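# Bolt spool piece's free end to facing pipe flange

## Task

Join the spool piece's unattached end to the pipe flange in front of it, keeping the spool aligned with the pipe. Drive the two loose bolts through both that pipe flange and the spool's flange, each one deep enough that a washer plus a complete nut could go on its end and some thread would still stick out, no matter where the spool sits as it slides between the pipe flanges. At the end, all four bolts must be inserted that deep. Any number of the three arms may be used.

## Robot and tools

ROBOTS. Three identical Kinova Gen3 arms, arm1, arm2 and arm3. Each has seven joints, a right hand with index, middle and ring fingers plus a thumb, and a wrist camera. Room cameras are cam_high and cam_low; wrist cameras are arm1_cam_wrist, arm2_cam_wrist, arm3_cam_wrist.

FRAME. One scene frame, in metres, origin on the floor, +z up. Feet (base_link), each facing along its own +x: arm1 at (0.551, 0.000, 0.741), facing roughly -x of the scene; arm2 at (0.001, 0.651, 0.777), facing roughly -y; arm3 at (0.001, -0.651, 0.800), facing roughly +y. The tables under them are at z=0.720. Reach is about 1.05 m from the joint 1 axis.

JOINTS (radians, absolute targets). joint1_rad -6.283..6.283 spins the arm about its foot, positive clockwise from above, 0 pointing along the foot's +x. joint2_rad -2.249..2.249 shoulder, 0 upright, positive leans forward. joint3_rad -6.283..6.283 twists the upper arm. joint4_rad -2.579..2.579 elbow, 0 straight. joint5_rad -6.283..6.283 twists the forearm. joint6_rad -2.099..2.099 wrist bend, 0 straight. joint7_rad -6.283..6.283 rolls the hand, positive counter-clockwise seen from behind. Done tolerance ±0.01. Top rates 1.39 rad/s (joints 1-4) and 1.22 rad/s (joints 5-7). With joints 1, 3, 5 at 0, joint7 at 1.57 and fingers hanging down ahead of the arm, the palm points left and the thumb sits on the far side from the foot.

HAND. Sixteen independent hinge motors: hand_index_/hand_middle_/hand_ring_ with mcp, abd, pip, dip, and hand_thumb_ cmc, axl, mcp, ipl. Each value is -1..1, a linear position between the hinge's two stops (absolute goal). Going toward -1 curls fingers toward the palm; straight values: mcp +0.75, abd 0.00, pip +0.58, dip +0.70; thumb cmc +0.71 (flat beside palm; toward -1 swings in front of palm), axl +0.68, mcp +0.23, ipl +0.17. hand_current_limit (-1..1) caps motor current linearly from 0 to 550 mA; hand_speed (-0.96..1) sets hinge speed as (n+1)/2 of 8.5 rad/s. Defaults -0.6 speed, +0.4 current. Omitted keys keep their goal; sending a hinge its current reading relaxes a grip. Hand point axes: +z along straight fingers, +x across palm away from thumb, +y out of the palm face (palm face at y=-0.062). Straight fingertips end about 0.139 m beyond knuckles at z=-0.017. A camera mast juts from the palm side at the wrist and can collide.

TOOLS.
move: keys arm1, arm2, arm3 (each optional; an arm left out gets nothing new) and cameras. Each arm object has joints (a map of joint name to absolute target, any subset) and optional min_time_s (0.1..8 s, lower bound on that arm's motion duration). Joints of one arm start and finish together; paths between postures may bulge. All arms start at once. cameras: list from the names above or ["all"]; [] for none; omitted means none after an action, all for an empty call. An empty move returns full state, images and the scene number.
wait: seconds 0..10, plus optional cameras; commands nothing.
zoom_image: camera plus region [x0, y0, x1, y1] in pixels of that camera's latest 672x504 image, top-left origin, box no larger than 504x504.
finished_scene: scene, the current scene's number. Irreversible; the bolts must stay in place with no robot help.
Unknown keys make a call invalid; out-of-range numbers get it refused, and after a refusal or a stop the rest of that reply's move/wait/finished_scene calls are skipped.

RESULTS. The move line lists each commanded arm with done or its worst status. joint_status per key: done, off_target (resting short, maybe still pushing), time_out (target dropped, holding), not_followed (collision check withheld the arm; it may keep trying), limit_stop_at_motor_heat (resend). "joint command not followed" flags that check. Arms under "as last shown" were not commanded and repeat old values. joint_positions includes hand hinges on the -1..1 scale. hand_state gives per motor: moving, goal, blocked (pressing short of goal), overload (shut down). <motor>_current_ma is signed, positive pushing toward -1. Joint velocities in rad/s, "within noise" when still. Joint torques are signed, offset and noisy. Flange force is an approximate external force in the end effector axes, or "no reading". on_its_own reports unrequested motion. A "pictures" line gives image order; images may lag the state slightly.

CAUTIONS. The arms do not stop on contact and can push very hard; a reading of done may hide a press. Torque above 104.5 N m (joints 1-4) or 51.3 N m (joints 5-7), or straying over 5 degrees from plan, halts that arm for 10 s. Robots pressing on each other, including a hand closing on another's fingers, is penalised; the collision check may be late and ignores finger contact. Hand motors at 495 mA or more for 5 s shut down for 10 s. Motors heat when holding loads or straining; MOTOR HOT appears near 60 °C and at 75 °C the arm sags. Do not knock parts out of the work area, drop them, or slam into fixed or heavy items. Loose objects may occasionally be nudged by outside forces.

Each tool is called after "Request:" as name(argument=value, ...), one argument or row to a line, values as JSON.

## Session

Scene 1 done. Now scene 2.

Request:
move(
)

Scene clock: 0.00 s.
Joint torques (N m): no reading
Motor temperatures (°C): arm1=[37 38 34 38 47 47 49] | arm2=[42 41 39 40 45 52 48] | arm3=[43 37 37 39 41 39 45]
Flange force (N): no reading
Joint velocities: within noise
arm1.joint_positions: joint1_rad=-0.397 joint2_rad=-0.403 joint3_rad=-0.161 joint4_rad=+1.313 joint5_rad=-0.014 joint6_rad=+2.068 joint7_rad=+1.960 hand_index_mcp=+0.753 hand_index_abd=+0.000 hand_index_pip=+0.577 hand_index_dip=+0.696 hand_middle_mcp=+0.753 hand_middle_abd=+0.000 hand_middle_pip=+0.577 hand_middle_dip=+0.696 hand_ring_mcp=+0.753 hand_ring_abd=+0.000 hand_ring_pip=+0.577 hand_ring_dip=+0.696 hand_thumb_cmc=+0.714 hand_thumb_axl=+0.677 hand_thumb_mcp=+0.226 hand_thumb_ipl=+0.168 hand_current_limit=+0.400 hand_speed=-0.600
arm1.joint_status: not commanded
arm1.hand_state: goal,goal,goal,goal,goal,goal,goal,goal,goal,goal,goal,goal,goal,goal,goal,goal
arm1.index_mcp_current_ma: 0
arm1.index_abd_current_ma: 0
arm1.index_pip_current_ma: 0
arm1.index_dip_current_ma: 0
arm1.middle_mcp_current_ma: 0
arm1.middle_abd_current_ma: 0
arm1.middle_pip_current_ma: 0
arm1.middle_dip_current_ma: 0
arm1.ring_mcp_current_ma: 0
arm1.ring_abd_current_ma: 0
arm1.ring_pip_current_ma: 0
arm1.ring_dip_current_ma: 0
arm1.thumb_cmc_current_ma: 0
arm1.thumb_axl_current_ma: 0
arm1.thumb_mcp_current_ma: 0
arm1.thumb_ipl_current_ma: 0
arm1.hand_goal_index_mcp: 0.754
arm1.hand_goal_index_abd: 0.000
arm1.hand_goal_index_pip: 0.576
arm1.hand_goal_index_dip: 0.696
arm1.hand_goal_middle_mcp: 0.754
arm1.hand_goal_middle_abd: 0.000
arm1.hand_goal_middle_pip: 0.576
arm1.hand_goal_middle_dip: 0.696
arm1.hand_goal_ring_mcp: 0.754
arm1.hand_goal_ring_abd: 0.000
arm1.hand_goal_ring_pip: 0.576
arm1.hand_goal_ring_dip: 0.696
arm1.hand_goal_thumb_cmc: 0.714
arm1.hand_goal_thumb_axl: 0.678
arm1.hand_goal_thumb_mcp: 0.226
arm1.hand_goal_thumb_ipl: 0.168
arm1.hand: x=+0.4890 y=-0.1242 z=+1.3033 quat_wxyz=(+0.014, -0.892, -0.445, +0.084) (m; scene frame)
arm2.joint_positions: joint1_rad=-0.065 joint2_rad=-0.339 joint3_rad=-0.044 joint4_rad=+1.526 joint5_rad=+0.003 joint6_rad=+1.837 joint7_rad=+1.596 hand_index_mcp=+0.753 hand_index_abd=+0.000 hand_index_pip=+0.577 hand_index_dip=+0.696 hand_middle_mcp=+0.753 hand_middle_abd=+0.000 hand_middle_pip=+0.577 hand_middle_dip=+0.696 hand_ring_mcp=+0.753 hand_ring_abd=+0.000 hand_ring_pip=+0.577 hand_ring_dip=+0.696 hand_thumb_cmc=+0.714 hand_thumb_axl=+0.677 hand_thumb_mcp=+0.226 hand_thumb_ipl=+0.168 hand_current_limit=+0.400 hand_speed=-0.600
arm2.joint_status: not commanded
arm2.hand_state: goal,goal,goal,goal,goal,goal,goal,goal,goal,goal,goal,goal,goal,goal,goal,goal
arm2.index_mcp_current_ma: 0
arm2.index_abd_current_ma: 0
arm2.index_pip_current_ma: 0
arm2.index_dip_current_ma: 0
arm2.middle_mcp_current_ma: 0
arm2.middle_abd_current_ma: 0
arm2.middle_pip_current_ma: 0
arm2.middle_dip_current_ma: 0
arm2.ring_mcp_current_ma: 0
arm2.ring_abd_current_ma: 0
arm2.ring_pip_current_ma: 0
arm2.ring_dip_current_ma: 0
arm2.thumb_cmc_current_ma: 0
arm2.thumb_axl_current_ma: 0
arm2.thumb_mcp_current_ma: 0
arm2.thumb_ipl_current_ma: 0
arm2.hand_goal_index_mcp: 0.754
arm2.hand_goal_index_abd: 0.000
arm2.hand_goal_index_pip: 0.576
arm2.hand_goal_index_dip: 0.696
arm2.hand_goal_middle_mcp: 0.754
arm2.hand_goal_middle_abd: 0.000
arm2.hand_goal_middle_pip: 0.576
arm2.hand_goal_middle_dip: 0.696
arm2.hand_goal_ring_mcp: 0.754
arm2.hand_goal_ring_abd: 0.000
arm2.hand_goal_ring_pip: 0.576
arm2.hand_goal_ring_dip: 0.696
arm2.hand_goal_thumb_cmc: 0.714
arm2.hand_goal_thumb_axl: 0.678
arm2.hand_goal_thumb_mcp: 0.226
arm2.hand_goal_thumb_ipl: 0.168
arm2.hand: x=+0.0785 y=+0.4558 z=+1.2804 quat_wxyz=(+0.041, +0.671, +0.738, -0.052) (m; scene frame)
arm3.joint_positions: joint1_rad=-0.698 joint2_rad=-0.531 joint3_rad=-0.162 joint4_rad=+1.414 joint5_rad=-0.131 joint6_rad=+1.898 joint7_rad=+1.668 hand_index_mcp=+0.753 hand_index_abd=+0.000 hand_index_pip=+0.577 hand_index_dip=+0.696 hand_middle_mcp=+0.753 hand_middle_abd=+0.000 hand_middle_pip=+0.577 hand_middle_dip=+0.696 hand_ring_mcp=+0.753 hand_ring_abd=+0.000 hand_ring_pip=+0.577 hand_ring_dip=+0.696 hand_thumb_cmc=+0.714 hand_thumb_axl=+0.677 hand_thumb_mcp=+0.226 hand_thumb_ipl=+0.168 hand_current_limit=+0.400 hand_speed=-0.600
arm3.joint_status: not commanded
arm3.hand_state: goal,goal,goal,goal,goal,goal,goal,goal,goal,goal,goal,goal,goal,goal,goal,goal
arm3.index_mcp_current_ma: 0
arm3.index_abd_current_ma: 0
arm3.index_pip_current_ma: 0
arm3.index_dip_current_ma: 0
arm3.middle_mcp_current_ma: 0
arm3.middle_abd_current_ma: 0
arm3.middle_pip_current_ma: 0
arm3.middle_dip_current_ma: 0
arm3.ring_mcp_current_ma: 0
arm3.ring_abd_current_ma: 0
arm3.ring_pip_current_ma: 0
arm3.ring_dip_current_ma: 0
arm3.thumb_cmc_current_ma: 0
arm3.thumb_axl_current_ma: 0
arm3.thumb_mcp_current_ma: 0
arm3.thumb_ipl_current_ma: 0
arm3.hand_goal_index_mcp: 0.754
arm3.hand_goal_index_abd: 0.000
arm3.hand_goal_index_pip: 0.576
arm3.hand_goal_index_dip: 0.696
arm3.hand_goal_middle_mcp: 0.754
arm3.hand_goal_middle_abd: 0.000
arm3.hand_goal_middle_pip: 0.576
arm3.hand_goal_middle_dip: 0.696
arm3.hand_goal_ring_mcp: 0.754
arm3.hand_goal_ring_abd: 0.000
arm3.hand_goal_ring_pip: 0.576
arm3.hand_goal_ring_dip: 0.696
arm3.hand_goal_thumb_cmc: 0.714
arm3.hand_goal_thumb_axl: 0.678
arm3.hand_goal_thumb_mcp: 0.226
arm3.hand_goal_thumb_ipl: 0.168
arm3.hand: x=-0.1914 y=-0.6484 z=+1.3675 quat_wxyz=(+0.057, -0.947, +0.270, +0.162) (m; scene frame)
pictures: arm1_cam_wrist, arm2_cam_wrist, arm3_cam_wrist, cam_high, cam_low

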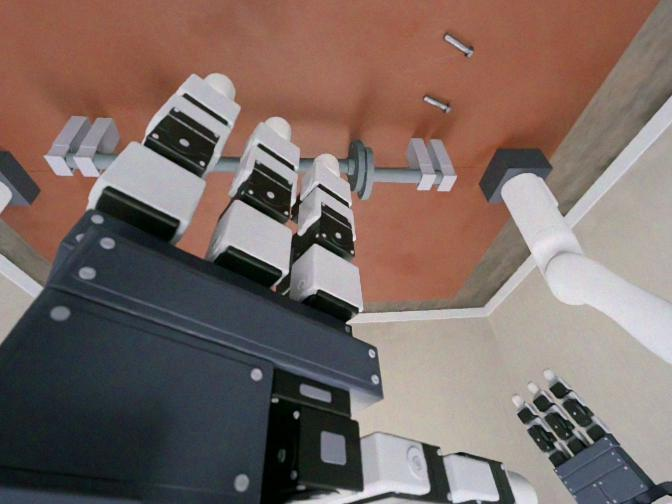

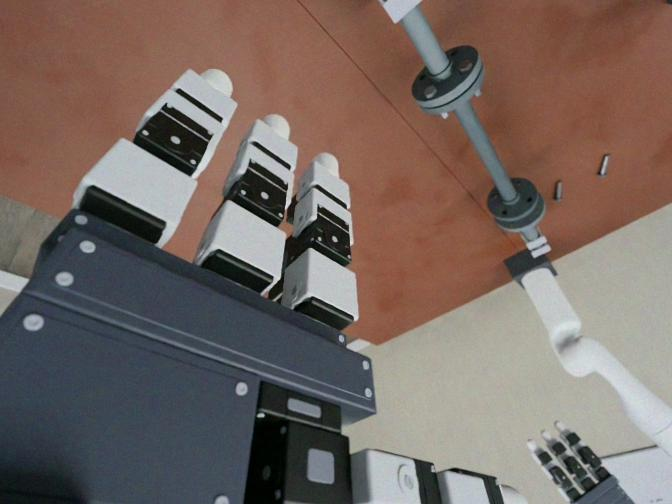

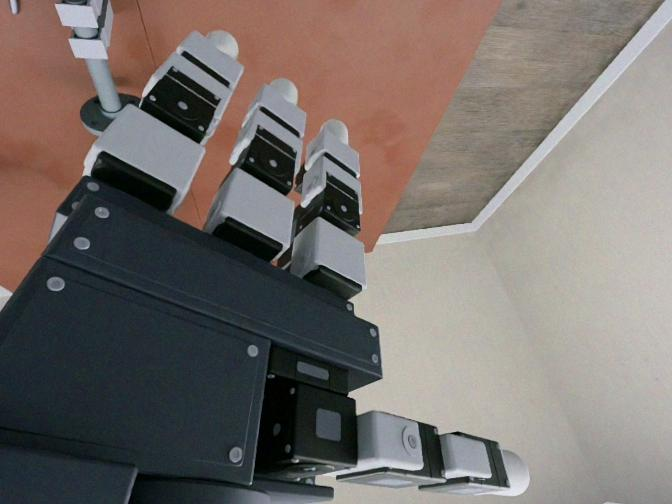

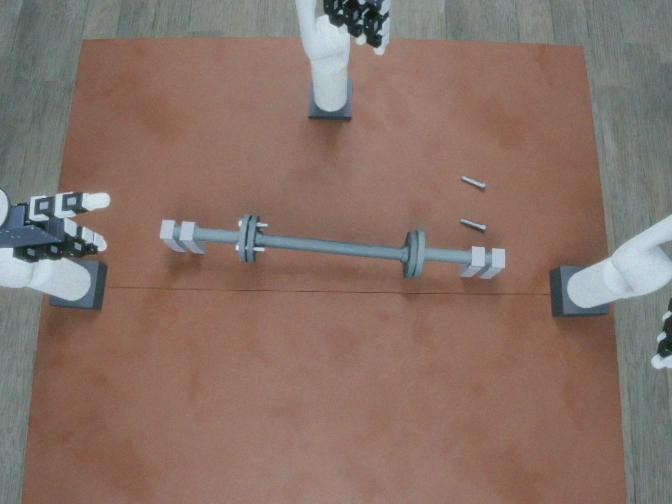

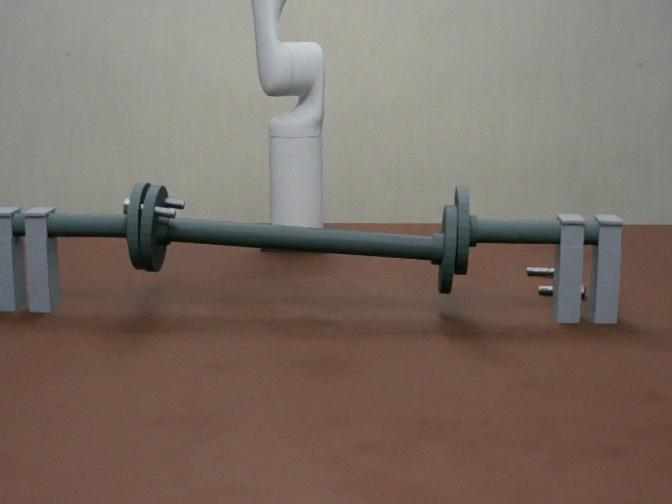

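Request:
zoom_image(
  camera="cam_high",
  region=[380, 160, 520, 290],
)

Request:
zoom_image(
  camera="cam_high",
  region=[150, 190, 290, 290],
)

Request:
zoom_image(
  camera="cam_low",
  region=[400, 160, 640, 340],
)

Request:
zoom_image(
  camera="cam_low",
  region=[0, 160, 240, 340],
)

Request:
zoom_image(
  camera="arm1_cam_wrist",
  region=[300, 10, 500, 210],
)

Scaled by 3.600.

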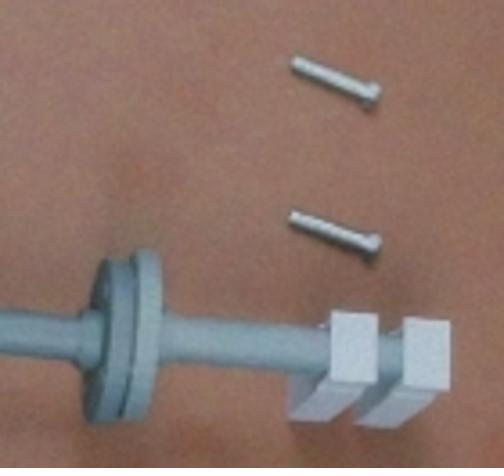

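Scaled by 3.600.

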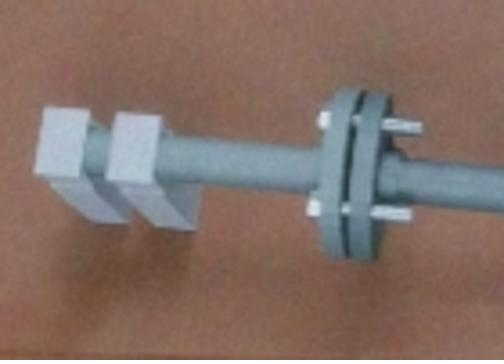

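Scaled by 2.100.

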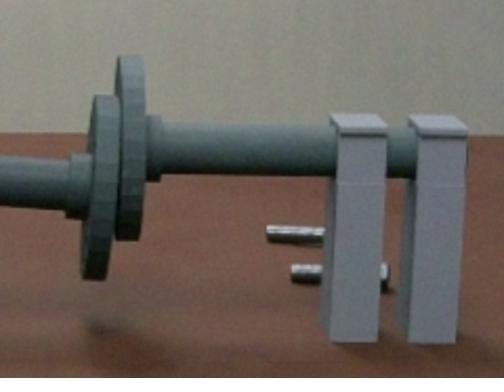

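Scaled by 2.100.

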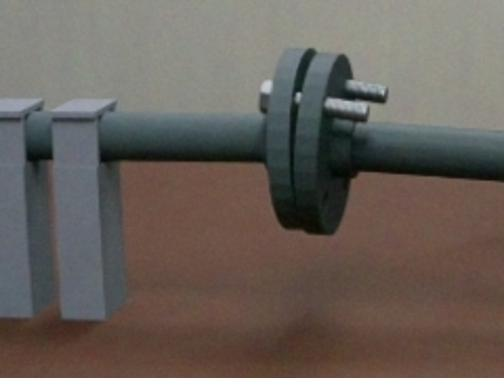

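Scaled by 2.520.

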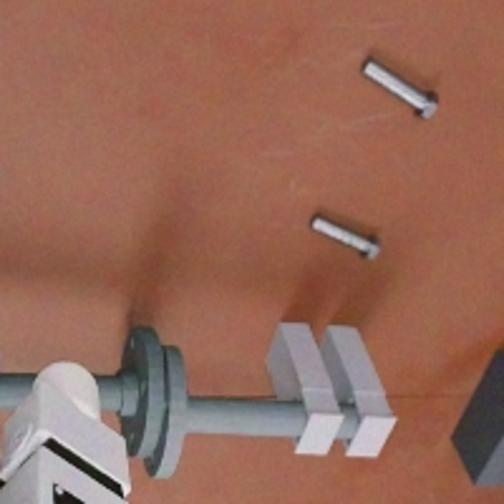

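Request:
move(
  arm3={"joints":{"joint1_rad":-0.239,"joint2_rad":0.231,"joint3_rad":0,"joint4_rad":1.8091,"joint5_rad":0,"joint6_rad":1.1015,"joint7_rad":-0.2405},"min_time_s":4},
  cameras=["arm3_cam_wrist","cam_high","cam_low"],
)

Scene clock: 15.83 s.
Joint torques (N m): arm1=[0.52 1.34 -0.11 -6.61 -0.19 -0.79 -0.09] | arm2=[-0.11 -1.63 -0.8 -8.03 -0.11 -0.21 0.13] | arm3=[-0.64 -11.27 0.15 -8.69 0.2 -0.39 -0.35]
Motor temperatures (°C): arm1=[37 38 34 38 47 47 49] | arm2=[42 41 39 40 45 52 48] | arm3=[43 37 37 39 41 39 45]
Flange force (N): arm1=[2.2 -1.3 -1.7] | arm2=[-0.5 -2.1 0.1] | arm3=[-3.4 -4.0 1.2]
move: arm3 done
Joint velocities: within noise
arm1, arm2: as last shown
arm1.joint_positions: joint1_rad=-0.397 joint2_rad=-0.403 joint3_rad=-0.161 joint4_rad=+1.313 joint5_rad=-0.014 joint6_rad=+2.068 joint7_rad=+1.960 hand_index_mcp=+0.753 hand_index_abd=+0.000 hand_index_pip=+0.577 hand_index_dip=+0.696 hand_middle_mcp=+0.753 hand_middle_abd=+0.000 hand_middle_pip=+0.577 hand_middle_dip=+0.696 hand_ring_mcp=+0.753 hand_ring_abd=+0.000 hand_ring_pip=+0.577 hand_ring_dip=+0.696 hand_thumb_cmc=+0.714 hand_thumb_axl=+0.677 hand_thumb_mcp=+0.224 hand_thumb_ipl=+0.168 hand_current_limit=+0.400 hand_speed=-0.600
arm1.thumb_mcp_current_ma: -2
arm2.joint_positions: joint1_rad=-0.065 joint2_rad=-0.339 joint3_rad=-0.044 joint4_rad=+1.526 joint5_rad=+0.003 joint6_rad=+1.837 joint7_rad=+1.596 hand_index_mcp=+0.753 hand_index_abd=+0.000 hand_index_pip=+0.577 hand_index_dip=+0.696 hand_middle_mcp=+0.753 hand_middle_abd=+0.000 hand_middle_pip=+0.577 hand_middle_dip=+0.696 hand_ring_mcp=+0.753 hand_ring_abd=+0.000 hand_ring_pip=+0.577 hand_ring_dip=+0.696 hand_thumb_cmc=+0.714 hand_thumb_axl=+0.677 hand_thumb_mcp=+0.224 hand_thumb_ipl=+0.168 hand_current_limit=+0.400 hand_speed=-0.600
arm2.index_mcp_current_ma: -3
arm2.index_pip_current_ma: 3
arm2.middle_mcp_current_ma: -3
arm2.middle_pip_current_ma: 3
arm2.ring_mcp_current_ma: -3
arm2.ring_pip_current_ma: 3
arm2.thumb_cmc_current_ma: 1
arm2.thumb_axl_current_ma: -3
arm2.thumb_mcp_current_ma: -12
arm2.thumb_ipl_current_ma: -1
arm3.joint_positions: joint1_rad=-0.239 joint2_rad=+0.231 joint3_rad=+0.000 joint4_rad=+1.809 joint5_rad=+0.000 joint6_rad=+1.102 joint7_rad=-0.240 hand_index_mcp=+0.753 hand_index_abd=+0.000 hand_index_pip=+0.577 hand_index_dip=+0.696 hand_middle_mcp=+0.753 hand_middle_abd=+0.000 hand_middle_pip=+0.577 hand_middle_dip=+0.696 hand_ring_mcp=+0.753 hand_ring_abd=+0.000 hand_ring_pip=+0.577 hand_ring_dip=+0.696 hand_thumb_cmc=+0.714 hand_thumb_axl=+0.677 hand_thumb_mcp=+0.224 hand_thumb_ipl=+0.168 hand_current_limit=+0.400 hand_speed=-0.600
arm3.joint_status: all done
arm3.hand_state: goal,goal,goal,goal,goal,goal,goal,goal,goal,goal,goal,goal,goal,goal,goal,goal
arm3.index_mcp_current_ma: -1
arm3.index_abd_current_ma: 0
arm3.index_pip_current_ma: 1
arm3.index_dip_current_ma: 0
arm3.middle_mcp_current_ma: -1
arm3.middle_abd_current_ma: 0
arm3.middle_pip_current_ma: 1
arm3.middle_dip_current_ma: 0
arm3.ring_mcp_current_ma: -1
arm3.ring_abd_current_ma: 0
arm3.ring_pip_current_ma: 1
arm3.ring_dip_current_ma: 0
arm3.thumb_cmc_current_ma: 0
arm3.thumb_axl_current_ma: -1
arm3.thumb_mcp_current_ma: -3
arm3.thumb_ipl_current_ma: 0
arm3.hand_goal_index_mcp: 0.754
arm3.hand_goal_index_abd: 0.000
arm3.hand_goal_index_pip: 0.576
arm3.hand_goal_index_dip: 0.696
arm3.hand_goal_middle_mcp: 0.754
arm3.hand_goal_middle_abd: 0.000
arm3.hand_goal_middle_pip: 0.576
arm3.hand_goal_middle_dip: 0.696
arm3.hand_goal_ring_mcp: 0.754
arm3.hand_goal_ring_abd: 0.000
arm3.hand_goal_ring_pip: 0.576
arm3.hand_goal_ring_dip: 0.696
arm3.hand_goal_thumb_cmc: 0.714
arm3.hand_goal_thumb_axl: 0.678
arm3.hand_goal_thumb_mcp: 0.226
arm3.hand_goal_thumb_ipl: 0.168
arm3.hand: x=-0.0439 y=-0.1942 z=+1.0501 quat_wxyz=(+0.005, +0.000, +1.000, +0.000) (m; scene frame)
pictures: arm3_cam_wrist, cam_high, cam_low

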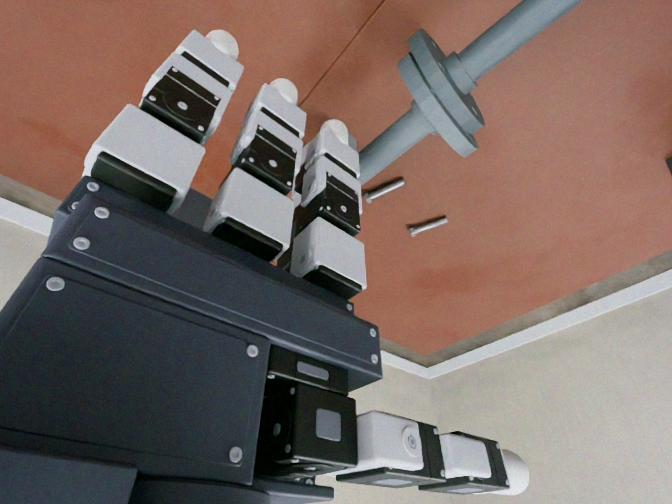

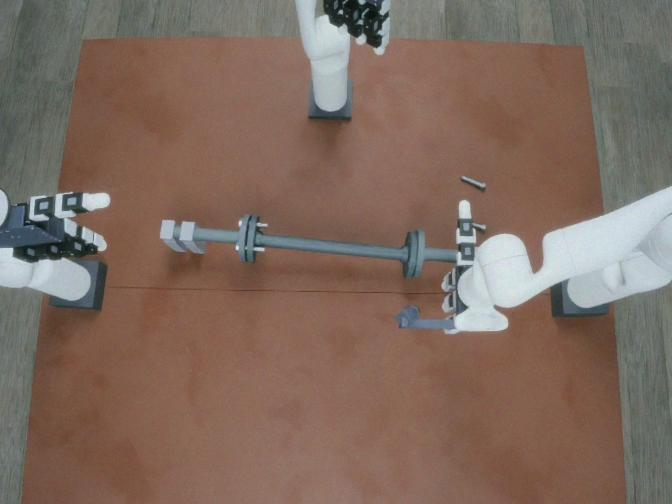

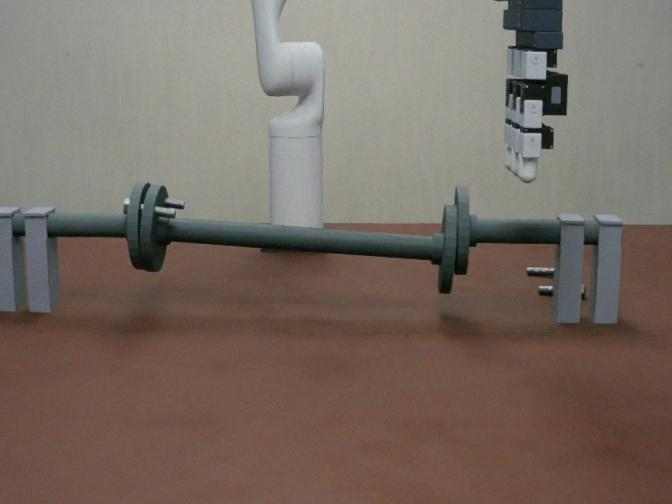

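Request:
zoom_image(
  camera="arm3_cam_wrist",
  region=[350, 160, 470, 250],
)

Request:
zoom_image(
  camera="arm3_cam_wrist",
  region=[350, 0, 590, 180],
)

Scaled by 4.200.

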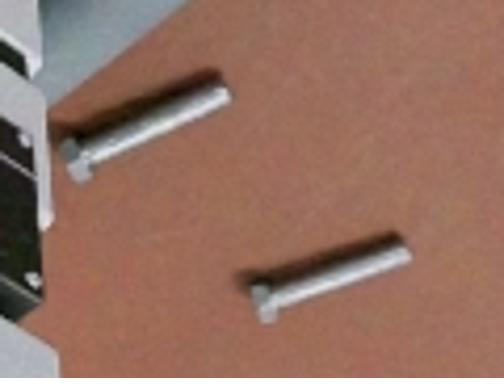

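Scaled by 2.100.

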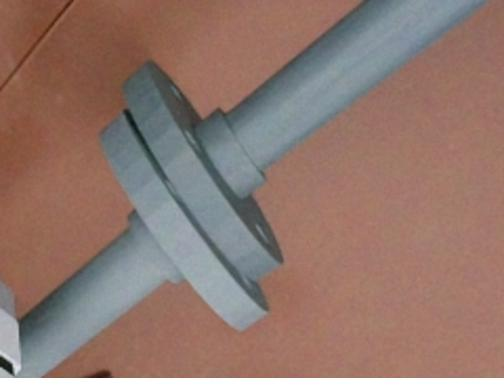

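Request:
move(
  arm3={"joints":{"joint1_rad":0.15,"joint2_rad":0.2,"joint3_rad":0,"joint4_rad":1.5,"joint5_rad":0,"joint6_rad":1.4416,"joint7_rad":-1.4},"min_time_s":2},
)

Request:
move(
  arm3={"joints":{"joint1_rad":0.5347,"joint2_rad":0.5125,"joint4_rad":1.5654,"joint6_rad":1.0637,"joint7_rad":-2.6084},"min_time_s":2},
  cameras=["arm3_cam_wrist"],
)

Request:
zoom_image(
  camera="arm3_cam_wrist",
  region=[340, 120, 540, 320],
)

Scene clock: 28.07 s.
Joint torques (N m): arm1=[0.48 1.25 -0.13 -6.52 -0.21 -0.78 -0.12] | arm2=[-0.07 -1.64 -0.8 -8.01 -0.12 -0.24 0.15] | arm3=[-0.73 -11.47 0.12 -9.45 0.22 -0.36 -0.4]
Motor temperatures (°C): arm1=[37 38 34 38 47 47 49] | arm2=[42 40 39 40 45 52 48] | arm3=[43 37 37 39 42 39 45]
Flange force (N): arm1=[2.0 -1.6 -2.2] | arm2=[-0.6 -2.1 -0.1] | arm3=[-5.0 1.7 2.4]
move: arm3 done
Joint velocities: within noise
arm1, arm2: as last shown
arm3.joint_positions: joint1_rad=+0.150 joint2_rad=+0.200 joint3_rad=+0.000 joint4_rad=+1.500 joint5_rad=+0.000 joint6_rad=+1.442 joint7_rad=-1.400 hand_index_mcp=+0.753 hand_index_abd=+0.000 hand_index_pip=+0.577 hand_index_dip=+0.696 hand_middle_mcp=+0.753 hand_middle_abd=+0.000 hand_middle_pip=+0.577 hand_middle_dip=+0.696 hand_ring_mcp=+0.753 hand_ring_abd=+0.000 hand_ring_pip=+0.577 hand_ring_dip=+0.696 hand_thumb_cmc=+0.714 hand_thumb_axl=+0.677 hand_thumb_mcp=+0.224 hand_thumb_ipl=+0.168 hand_current_limit=+0.400 hand_speed=-0.600
arm3.joint_status: all done
arm3.hand_state: goal,goal,goal,goal,goal,goal,goal,goal,goal,goal,goal,goal,goal,goal,goal,goal
arm3.index_mcp_current_ma: -1
arm3.index_abd_current_ma: 0
arm3.index_pip_current_ma: 1
arm3.index_dip_current_ma: 0
arm3.middle_mcp_current_ma: -1
arm3.middle_abd_current_ma: 0
arm3.middle_pip_current_ma: 1
arm3.middle_dip_current_ma: 0
arm3.ring_mcp_current_ma: -1
arm3.ring_abd_current_ma: 0
arm3.ring_pip_current_ma: 1
arm3.ring_dip_current_ma: 0
arm3.thumb_cmc_current_ma: 0
arm3.thumb_axl_current_ma: -1
arm3.thumb_mcp_current_ma: -3
arm3.thumb_ipl_current_ma: 0
arm3.hand_goal_index_mcp: 0.754
arm3.hand_goal_index_abd: 0.000
arm3.hand_goal_index_pip: 0.576
arm3.hand_goal_index_dip: 0.696
arm3.hand_goal_middle_mcp: 0.754
arm3.hand_goal_middle_abd: 0.000
arm3.hand_goal_middle_pip: 0.576
arm3.hand_goal_middle_dip: 0.696
arm3.hand_goal_ring_mcp: 0.754
arm3.hand_goal_ring_abd: 0.000
arm3.hand_goal_ring_pip: 0.576
arm3.hand_goal_ring_dip: 0.696
arm3.hand_goal_thumb_cmc: 0.714
arm3.hand_goal_thumb_axl: 0.678
arm3.hand_goal_thumb_mcp: 0.226
arm3.hand_goal_thumb_ipl: 0.168
arm3.hand: x=+0.1665 y=-0.2846 z=+1.1567 quat_wxyz=(+0.003, +0.699, +0.715, +0.004) (m; scene frame)
pictures: none

Scene clock: 30.53 s.
Joint torques (N m): arm1=[0.56 1.26 -0.19 -6.59 -0.21 -0.78 -0.13] | arm2=[-0.11 -1.64 -0.82 -8.04 -0.11 -0.21 0.14] | arm3=[-0.72 -15.88 0.31 -8.48 0.13 -0.32 -0.45]
Motor temperatures (°C): arm1=[37 38 34 38 47 47 49] | arm2=[42 40 39 40 45 52 48] | arm3=[43 37 37 39 42 39 45]
Flange force (N): arm1=[2.3 -1.8 -1.8] | arm2=[-0.5 -2.2 0.1] | arm3=[-0.6 5.8 0.6]
move: arm3 done
Joint velocities: within noise
arm1, arm2: as last shown
arm3.joint_positions: joint1_rad=+0.535 joint2_rad=+0.513 joint3_rad=+0.000 joint4_rad=+1.565 joint5_rad=+0.000 joint6_rad=+1.064 joint7_rad=-2.608 hand_index_mcp=+0.753 hand_index_abd=+0.000 hand_index_pip=+0.577 hand_index_dip=+0.696 hand_middle_mcp=+0.753 hand_middle_abd=+0.000 hand_middle_pip=+0.577 hand_middle_dip=+0.696 hand_ring_mcp=+0.753 hand_ring_abd=+0.000 hand_ring_pip=+0.577 hand_ring_dip=+0.696 hand_thumb_cmc=+0.714 hand_thumb_axl=+0.677 hand_thumb_mcp=+0.224 hand_thumb_ipl=+0.168 hand_current_limit=+0.400 hand_speed=-0.600
arm3.joint_status: all done
arm3.hand_state: goal,goal,goal,goal,goal,goal,goal,goal,goal,goal,goal,goal,goal,goal,goal,goal
arm3.index_mcp_current_ma: -1
arm3.index_abd_current_ma: 0
arm3.index_pip_current_ma: 1
arm3.index_dip_current_ma: 0
arm3.middle_mcp_current_ma: -1
arm3.middle_abd_current_ma: 0
arm3.middle_pip_current_ma: 1
arm3.middle_dip_current_ma: 0
arm3.ring_mcp_current_ma: -1
arm3.ring_abd_current_ma: 0
arm3.ring_pip_current_ma: 1
arm3.ring_dip_current_ma: 0
arm3.thumb_cmc_current_ma: 0
arm3.thumb_axl_current_ma: -1
arm3.thumb_mcp_current_ma: -3
arm3.thumb_ipl_current_ma: 0
arm3.hand_goal_index_mcp: 0.754
arm3.hand_goal_index_abd: 0.000
arm3.hand_goal_index_pip: 0.576
arm3.hand_goal_index_dip: 0.696
arm3.hand_goal_middle_mcp: 0.754
arm3.hand_goal_middle_abd: 0.000
arm3.hand_goal_middle_pip: 0.576
arm3.hand_goal_middle_dip: 0.696
arm3.hand_goal_ring_mcp: 0.754
arm3.hand_goal_ring_abd: 0.000
arm3.hand_goal_ring_pip: 0.576
arm3.hand_goal_ring_dip: 0.696
arm3.hand_goal_thumb_cmc: 0.714
arm3.hand_goal_thumb_axl: 0.678
arm3.hand_goal_thumb_mcp: 0.226
arm3.hand_goal_thumb_ipl: 0.168
arm3.hand: x=+0.2428 y=-0.3343 z=+0.9996 quat_wxyz=(+0.000, +1.000, +0.000, +0.005) (m; scene frame)
pictures: arm3_cam_wrist

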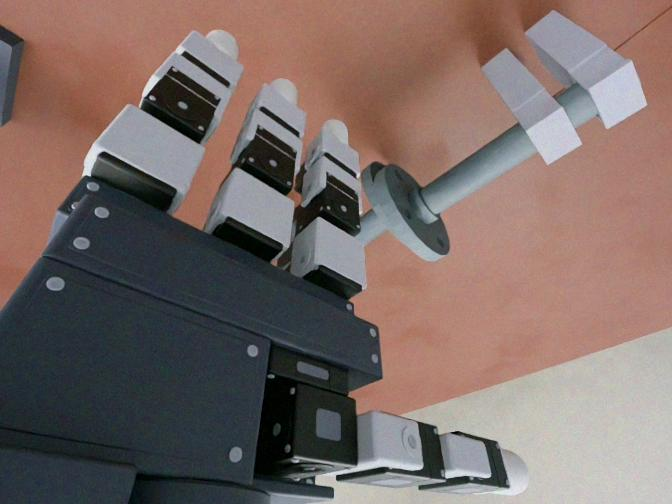

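Scaled by 2.520.

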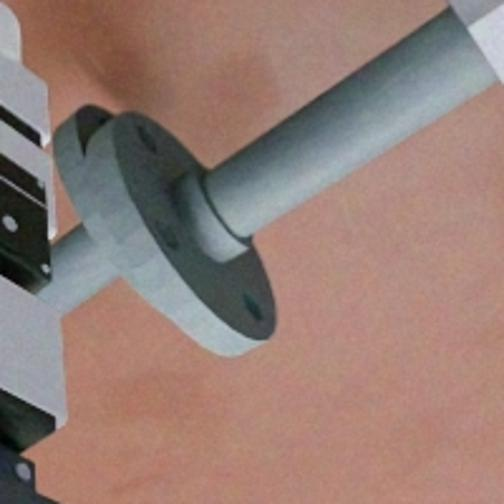

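Request:
move(
  arm3={"joints":{"joint1_rad":0.1,"joint2_rad":0.15,"joint3_rad":0,"joint4_rad":1.6,"joint5_rad":0,"joint6_rad":1.3916,"joint7_rad":-1.2,"hand_middle_abd":-0.12,"hand_ring_mcp":-0.48,"hand_ring_pip":-0.298,"hand_ring_dip":-0.174,"hand_ring_abd":-0.1},"min_time_s":2},
)

Request:
move(
  arm3={"joints":{"joint1_rad":-0.0808,"joint2_rad":0.1941,"joint4_rad":1.9527,"joint6_rad":0.9498,"joint7_rad":-0.1143},"min_time_s":2},
  cameras=["arm3_cam_wrist","cam_low","cam_high"],
)

Scene clock: 51.13 s.
Joint torques (N m): arm1=[0.55 1.28 -0.21 -6.56 -0.15 -0.78 -0.19] | arm2=[-0.13 -1.61 -0.76 -8.02 -0.1 -0.23 0.12] | arm3=[-0.71 -10.4 0.11 -9.46 0.27 -0.38 -0.39]
Motor temperatures (°C): arm1=[37 38 34 38 47 47 49] | arm2=[42 40 39 40 45 51 48] | arm3=[43 38 37 39 42 39 45]
Flange force (N): arm1=[2.4 -1.9 -1.9] | arm2=[-0.5 -2.0 0.0] | arm3=[-5.4 0.5 2.3]
move: arm3 done
Joint velocities: within noise
arm1, arm2: as last shown
arm3.joint_positions: joint1_rad=+0.100 joint2_rad=+0.150 joint3_rad=+0.000 joint4_rad=+1.600 joint5_rad=+0.000 joint6_rad=+1.392 joint7_rad=-1.200 hand_index_mcp=+0.753 hand_index_abd=+0.000 hand_index_pip=+0.577 hand_index_dip=+0.696 hand_middle_mcp=+0.753 hand_middle_abd=-0.115 hand_middle_pip=+0.577 hand_middle_dip=+0.696 hand_ring_mcp=-0.462 hand_ring_abd=-0.097 hand_ring_pip=-0.293 hand_ring_dip=-0.171 hand_thumb_cmc=+0.714 hand_thumb_axl=+0.677 hand_thumb_mcp=+0.224 hand_thumb_ipl=+0.168 hand_current_limit=+0.400 hand_speed=-0.600
arm3.joint_status: all done
arm3.hand_state: goal,goal,goal,goal,goal,goal,goal,goal,goal,goal,goal,goal,goal,goal,goal,goal
arm3.index_mcp_current_ma: -1
arm3.index_abd_current_ma: 0
arm3.index_pip_current_ma: 1
arm3.index_dip_current_ma: 0
arm3.middle_mcp_current_ma: -1
arm3.middle_abd_current_ma: 5
arm3.middle_pip_current_ma: 1
arm3.middle_dip_current_ma: 0
arm3.ring_mcp_current_ma: 39
arm3.ring_abd_current_ma: 2
arm3.ring_pip_current_ma: 6
arm3.ring_dip_current_ma: 3
arm3.thumb_cmc_current_ma: 0
arm3.thumb_axl_current_ma: -1
arm3.thumb_mcp_current_ma: -3
arm3.thumb_ipl_current_ma: 0
arm3.hand_goal_index_mcp: 0.754
arm3.hand_goal_index_abd: 0.000
arm3.hand_goal_index_pip: 0.576
arm3.hand_goal_index_dip: 0.696
arm3.hand_goal_middle_mcp: 0.754
arm3.hand_goal_middle_abd: -0.120
arm3.hand_goal_middle_pip: 0.576
arm3.hand_goal_middle_dip: 0.696
arm3.hand_goal_ring_mcp: -0.480
arm3.hand_goal_ring_abd: -0.100
arm3.hand_goal_ring_pip: -0.298
arm3.hand_goal_ring_dip: -0.174
arm3.hand_goal_thumb_cmc: 0.714
arm3.hand_goal_thumb_axl: 0.678
arm3.hand_goal_thumb_mcp: 0.226
arm3.hand_goal_thumb_ipl: 0.168
arm3.hand: x=+0.1473 y=-0.2821 z=+1.1446 quat_wxyz=(+0.004, +0.605, +0.796, +0.003) (m; scene frame)
pictures: none

Scene clock: 53.60 s.
Joint torques (N m): arm1=[0.49 1.2 -0.1 -6.48 -0.18 -0.81 -0.19] | arm2=[-0.09 -1.64 -0.79 -8.04 -0.11 -0.22 0.14] | arm3=[-0.74 -10.37 0.08 -8.46 0.21 -0.62 -0.41]
Motor temperatures (°C): arm1=[37 38 34 38 47 47 49] | arm2=[42 40 39 40 45 51 48] | arm3=[43 38 37 39 42 39 45]
Flange force (N): arm1=[1.9 -1.7 -2.5] | arm2=[-0.6 -2.0 0.1] | arm3=[-3.5 -4.1 0.6]
move: arm3 done
Joint velocities: within noise
arm1, arm2: as last shown
arm3.joint_positions: joint1_rad=-0.081 joint2_rad=+0.194 joint3_rad=+0.000 joint4_rad=+1.953 joint5_rad=+0.000 joint6_rad=+0.950 joint7_rad=-0.114 hand_index_mcp=+0.753 hand_index_abd=+0.000 hand_index_pip=+0.577 hand_index_dip=+0.696 hand_middle_mcp=+0.753 hand_middle_abd=-0.115 hand_middle_pip=+0.577 hand_middle_dip=+0.696 hand_ring_mcp=-0.462 hand_ring_abd=-0.097 hand_ring_pip=-0.293 hand_ring_dip=-0.171 hand_thumb_cmc=+0.714 hand_thumb_axl=+0.677 hand_thumb_mcp=+0.224 hand_thumb_ipl=+0.168 hand_current_limit=+0.400 hand_speed=-0.600
arm3.joint_status: all done
arm3.hand_state: goal,goal,goal,goal,goal,goal,goal,goal,goal,goal,goal,goal,goal,goal,goal,goal
arm3.index_mcp_current_ma: -1
arm3.index_abd_current_ma: 0
arm3.index_pip_current_ma: 1
arm3.index_dip_current_ma: 0
arm3.middle_mcp_current_ma: -1
arm3.middle_abd_current_ma: 5
arm3.middle_pip_current_ma: 1
arm3.middle_dip_current_ma: 0
arm3.ring_mcp_current_ma: 38
arm3.ring_abd_current_ma: 2
arm3.ring_pip_current_ma: 6
arm3.ring_dip_current_ma: 3
arm3.thumb_cmc_current_ma: 0
arm3.thumb_axl_current_ma: -1
arm3.thumb_mcp_current_ma: -3
arm3.thumb_ipl_current_ma: 0
arm3.hand_goal_index_mcp: 0.754
arm3.hand_goal_index_abd: 0.000
arm3.hand_goal_index_pip: 0.576
arm3.hand_goal_index_dip: 0.696
arm3.hand_goal_middle_mcp: 0.754
arm3.hand_goal_middle_abd: -0.120
arm3.hand_goal_middle_pip: 0.576
arm3.hand_goal_middle_dip: 0.696
arm3.hand_goal_ring_mcp: -0.480
arm3.hand_goal_ring_abd: -0.100
arm3.hand_goal_ring_pip: -0.298
arm3.hand_goal_ring_dip: -0.174
arm3.hand_goal_thumb_cmc: 0.714
arm3.hand_goal_thumb_axl: 0.678
arm3.hand_goal_thumb_mcp: 0.226
arm3.hand_goal_thumb_ipl: 0.168
arm3.hand: x=+0.0199 y=-0.2076 z=+1.0290 quat_wxyz=(+0.003, +0.016, +1.000, +0.023) (m; scene frame)
pictures: arm3_cam_wrist, cam_high, cam_low

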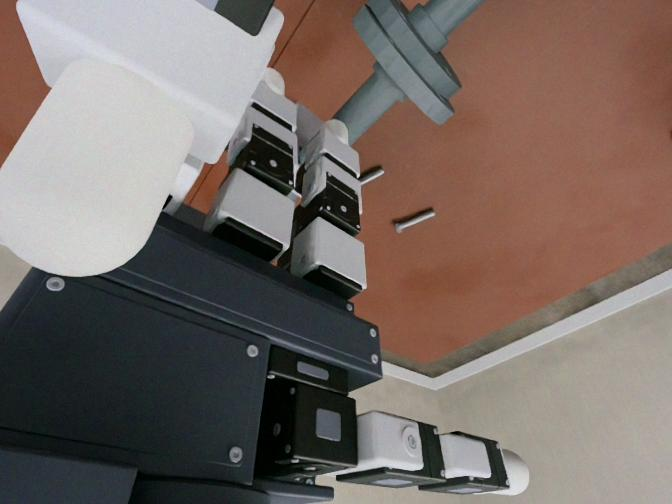

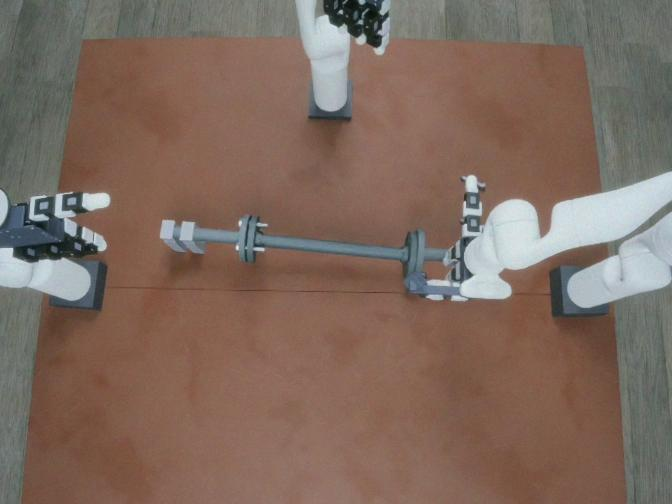

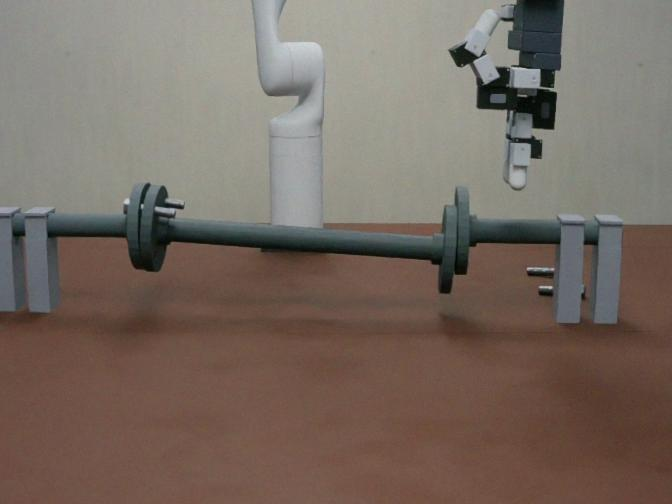

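Request:
move(
  arm3={"joints":{"joint1_rad":-0.0822,"joint2_rad":0.2796,"joint4_rad":2.0472,"joint6_rad":0.7698,"joint7_rad":-0.1157},"min_time_s":2},
  cameras=["arm3_cam_wrist","cam_low"],
)

Request:
move(
  arm3={"joints":{"joint1_rad":-0.0608,"joint2_rad":0.367,"joint4_rad":1.8968,"joint6_rad":0.8328,"joint7_rad":-0.0943},"min_time_s":2.5},
  cameras=["arm3_cam_wrist","cam_low"],
)

Request:
zoom_image(
  camera="arm3_cam_wrist",
  region=[300, 20, 500, 190],
)

Scene clock: 58.30 s.
Joint torques (N m): arm1=[0.46 1.27 -0.08 -6.59 -0.2 -0.77 -0.18] | arm2=[-0.09 -1.6 -0.75 -8.04 -0.11 -0.22 0.14] | arm3=[-0.68 -11.02 0.17 -7.54 0.2 -0.54 -0.31]
Motor temperatures (°C): arm1=[37 38 34 39 47 47 49] | arm2=[41 40 39 40 45 51 48] | arm3=[43 38 37 39 42 39 45]
Flange force (N): arm1=[2.1 -1.5 -1.8] | arm2=[-0.5 -1.9 0.1] | arm3=[-3.3 -4.1 0.1]
move: arm3 done
Joint velocities: within noise
arm1, arm2: as last shown
arm3.joint_positions: joint1_rad=-0.082 joint2_rad=+0.280 joint3_rad=+0.000 joint4_rad=+2.047 joint5_rad=+0.000 joint6_rad=+0.770 joint7_rad=-0.116 hand_index_mcp=+0.753 hand_index_abd=+0.000 hand_index_pip=+0.577 hand_index_dip=+0.696 hand_middle_mcp=+0.753 hand_middle_abd=-0.115 hand_middle_pip=+0.577 hand_middle_dip=+0.696 hand_ring_mcp=-0.462 hand_ring_abd=-0.097 hand_ring_pip=-0.293 hand_ring_dip=-0.171 hand_thumb_cmc=+0.714 hand_thumb_axl=+0.677 hand_thumb_mcp=+0.224 hand_thumb_ipl=+0.168 hand_current_limit=+0.400 hand_speed=-0.600
arm3.joint_status: all done
arm3.hand_state: goal,goal,goal,goal,goal,goal,goal,goal,goal,goal,goal,goal,goal,goal,goal,goal
arm3.index_mcp_current_ma: -1
arm3.index_abd_current_ma: 0
arm3.index_pip_current_ma: 1
arm3.index_dip_current_ma: 0
arm3.middle_mcp_current_ma: -1
arm3.middle_abd_current_ma: 5
arm3.middle_pip_current_ma: 1
arm3.middle_dip_current_ma: 0
arm3.ring_mcp_current_ma: 38
arm3.ring_abd_current_ma: 2
arm3.ring_pip_current_ma: 6
arm3.ring_dip_current_ma: 3
arm3.thumb_cmc_current_ma: 0
arm3.thumb_axl_current_ma: -1
arm3.thumb_mcp_current_ma: -3
arm3.thumb_ipl_current_ma: 0
arm3.hand_goal_index_mcp: 0.754
arm3.hand_goal_index_abd: 0.000
arm3.hand_goal_index_pip: 0.576
arm3.hand_goal_index_dip: 0.696
arm3.hand_goal_middle_mcp: 0.754
arm3.hand_goal_middle_abd: -0.120
arm3.hand_goal_middle_pip: 0.576
arm3.hand_goal_middle_dip: 0.696
arm3.hand_goal_ring_mcp: -0.480
arm3.hand_goal_ring_abd: -0.100
arm3.hand_goal_ring_pip: -0.298
arm3.hand_goal_ring_dip: -0.174
arm3.hand_goal_thumb_cmc: 0.714
arm3.hand_goal_thumb_axl: 0.678
arm3.hand_goal_thumb_mcp: 0.226
arm3.hand_goal_thumb_ipl: 0.168
arm3.hand: x=+0.0199 y=-0.2075 z=+0.9761 quat_wxyz=(+0.003, +0.016, +1.000, +0.023) (m; scene frame)
pictures: arm3_cam_wrist, cam_low

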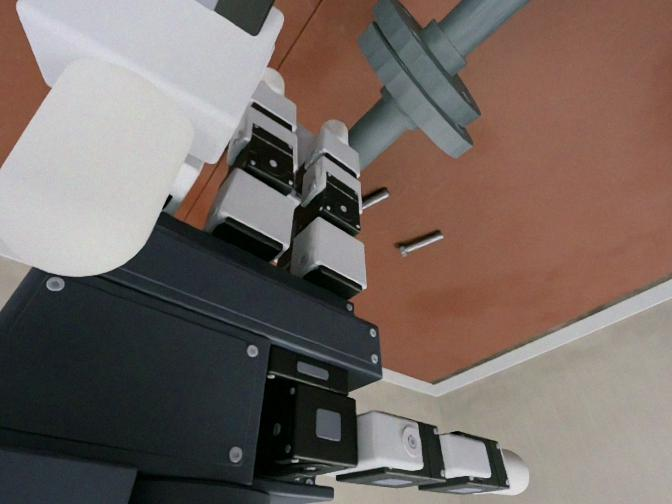

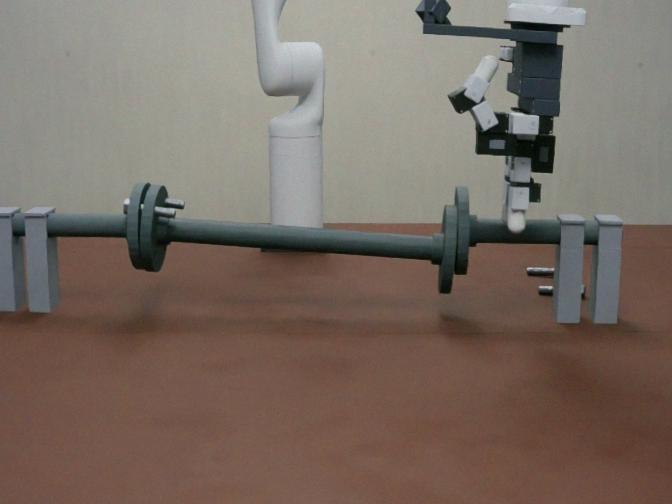

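Scene clock: 61.17 s.
Joint torques (N m): arm1=[0.46 1.18 -0.13 -6.52 -0.18 -0.8 -0.14] | arm2=[-0.09 -1.63 -0.75 -8.01 -0.09 -0.23 0.14] | arm3=[-0.57 -12.56 0.31 -8.47 0.31 -1.24 -0.3]
Motor temperatures (°C): arm1=[37 38 34 39 47 47 49] | arm2=[41 40 39 40 45 51 48] | arm3=[43 38 37 39 42 39 45]
Flange force (N): arm1=[1.9 -1.6 -2.3] | arm2=[-0.6 -1.9 0.0] | arm3=[-2.8 -6.0 -1.8]
move: arm3 done
Joint velocities: within noise
arm1, arm2: as last shown
arm3.joint_positions: joint1_rad=-0.061 joint2_rad=+0.367 joint3_rad=+0.000 joint4_rad=+1.897 joint5_rad=+0.000 joint6_rad=+0.833 joint7_rad=-0.094 hand_index_mcp=+0.782 hand_index_abd=-0.004 hand_index_pip=+0.589 hand_index_dip=+0.698 hand_middle_mcp=+0.753 hand_middle_abd=-0.115 hand_middle_pip=+0.577 hand_middle_dip=+0.696 hand_ring_mcp=-0.462 hand_ring_abd=-0.097 hand_ring_pip=-0.293 hand_ring_dip=-0.171 hand_thumb_cmc=+0.714 hand_thumb_axl=+0.677 hand_thumb_mcp=+0.224 hand_thumb_ipl=+0.168 hand_current_limit=+0.400 hand_speed=-0.600
arm3.joint_status: all done
arm3.hand_state: blocked,goal,goal,goal,goal,goal,goal,goal,goal,goal,goal,goal,goal,goal,goal,goal
arm3.index_mcp_current_ma: 68
arm3.index_abd_current_ma: -4
arm3.index_pip_current_ma: 22
arm3.index_dip_current_ma: 2
arm3.middle_mcp_current_ma: -1
arm3.middle_abd_current_ma: 5
arm3.middle_pip_current_ma: 1
arm3.middle_dip_current_ma: 0
arm3.ring_mcp_current_ma: 38
arm3.ring_abd_current_ma: 2
arm3.ring_pip_current_ma: 6
arm3.ring_dip_current_ma: 3
arm3.thumb_cmc_current_ma: 0
arm3.thumb_axl_current_ma: -1
arm3.thumb_mcp_current_ma: -3
arm3.thumb_ipl_current_ma: 0
arm3.hand_goal_index_mcp: 0.754
arm3.hand_goal_index_abd: 0.000
arm3.hand_goal_index_pip: 0.576
arm3.hand_goal_index_dip: 0.696
arm3.hand_goal_middle_mcp: 0.754
arm3.hand_goal_middle_abd: -0.120
arm3.hand_goal_middle_pip: 0.576
arm3.hand_goal_middle_dip: 0.696
arm3.hand_goal_ring_mcp: -0.480
arm3.hand_goal_ring_abd: -0.100
arm3.hand_goal_ring_pip: -0.298
arm3.hand_goal_ring_dip: -0.174
arm3.hand_goal_thumb_cmc: 0.714
arm3.hand_goal_thumb_axl: 0.678
arm3.hand_goal_thumb_mcp: 0.226
arm3.hand_goal_thumb_ipl: 0.168
arm3.hand: x=+0.0246 y=-0.1596 z=+0.9794 quat_wxyz=(+0.003, +0.016, +1.000, +0.023) (m; scene frame)
pictures: arm3_cam_wrist, cam_low

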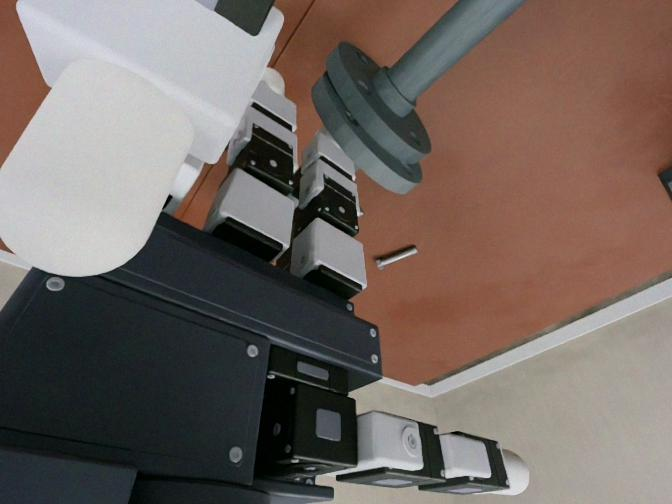

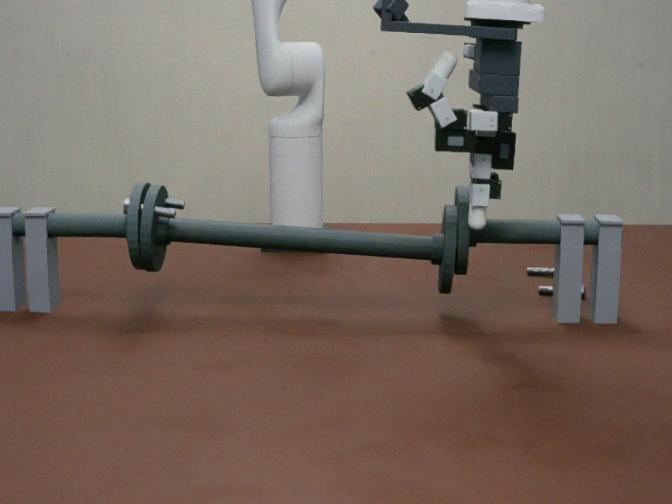

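Scaled by 2.520.

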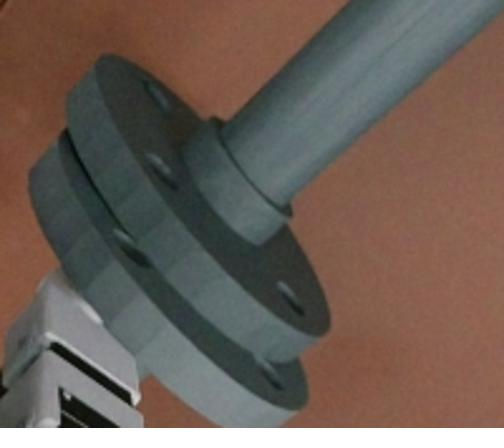

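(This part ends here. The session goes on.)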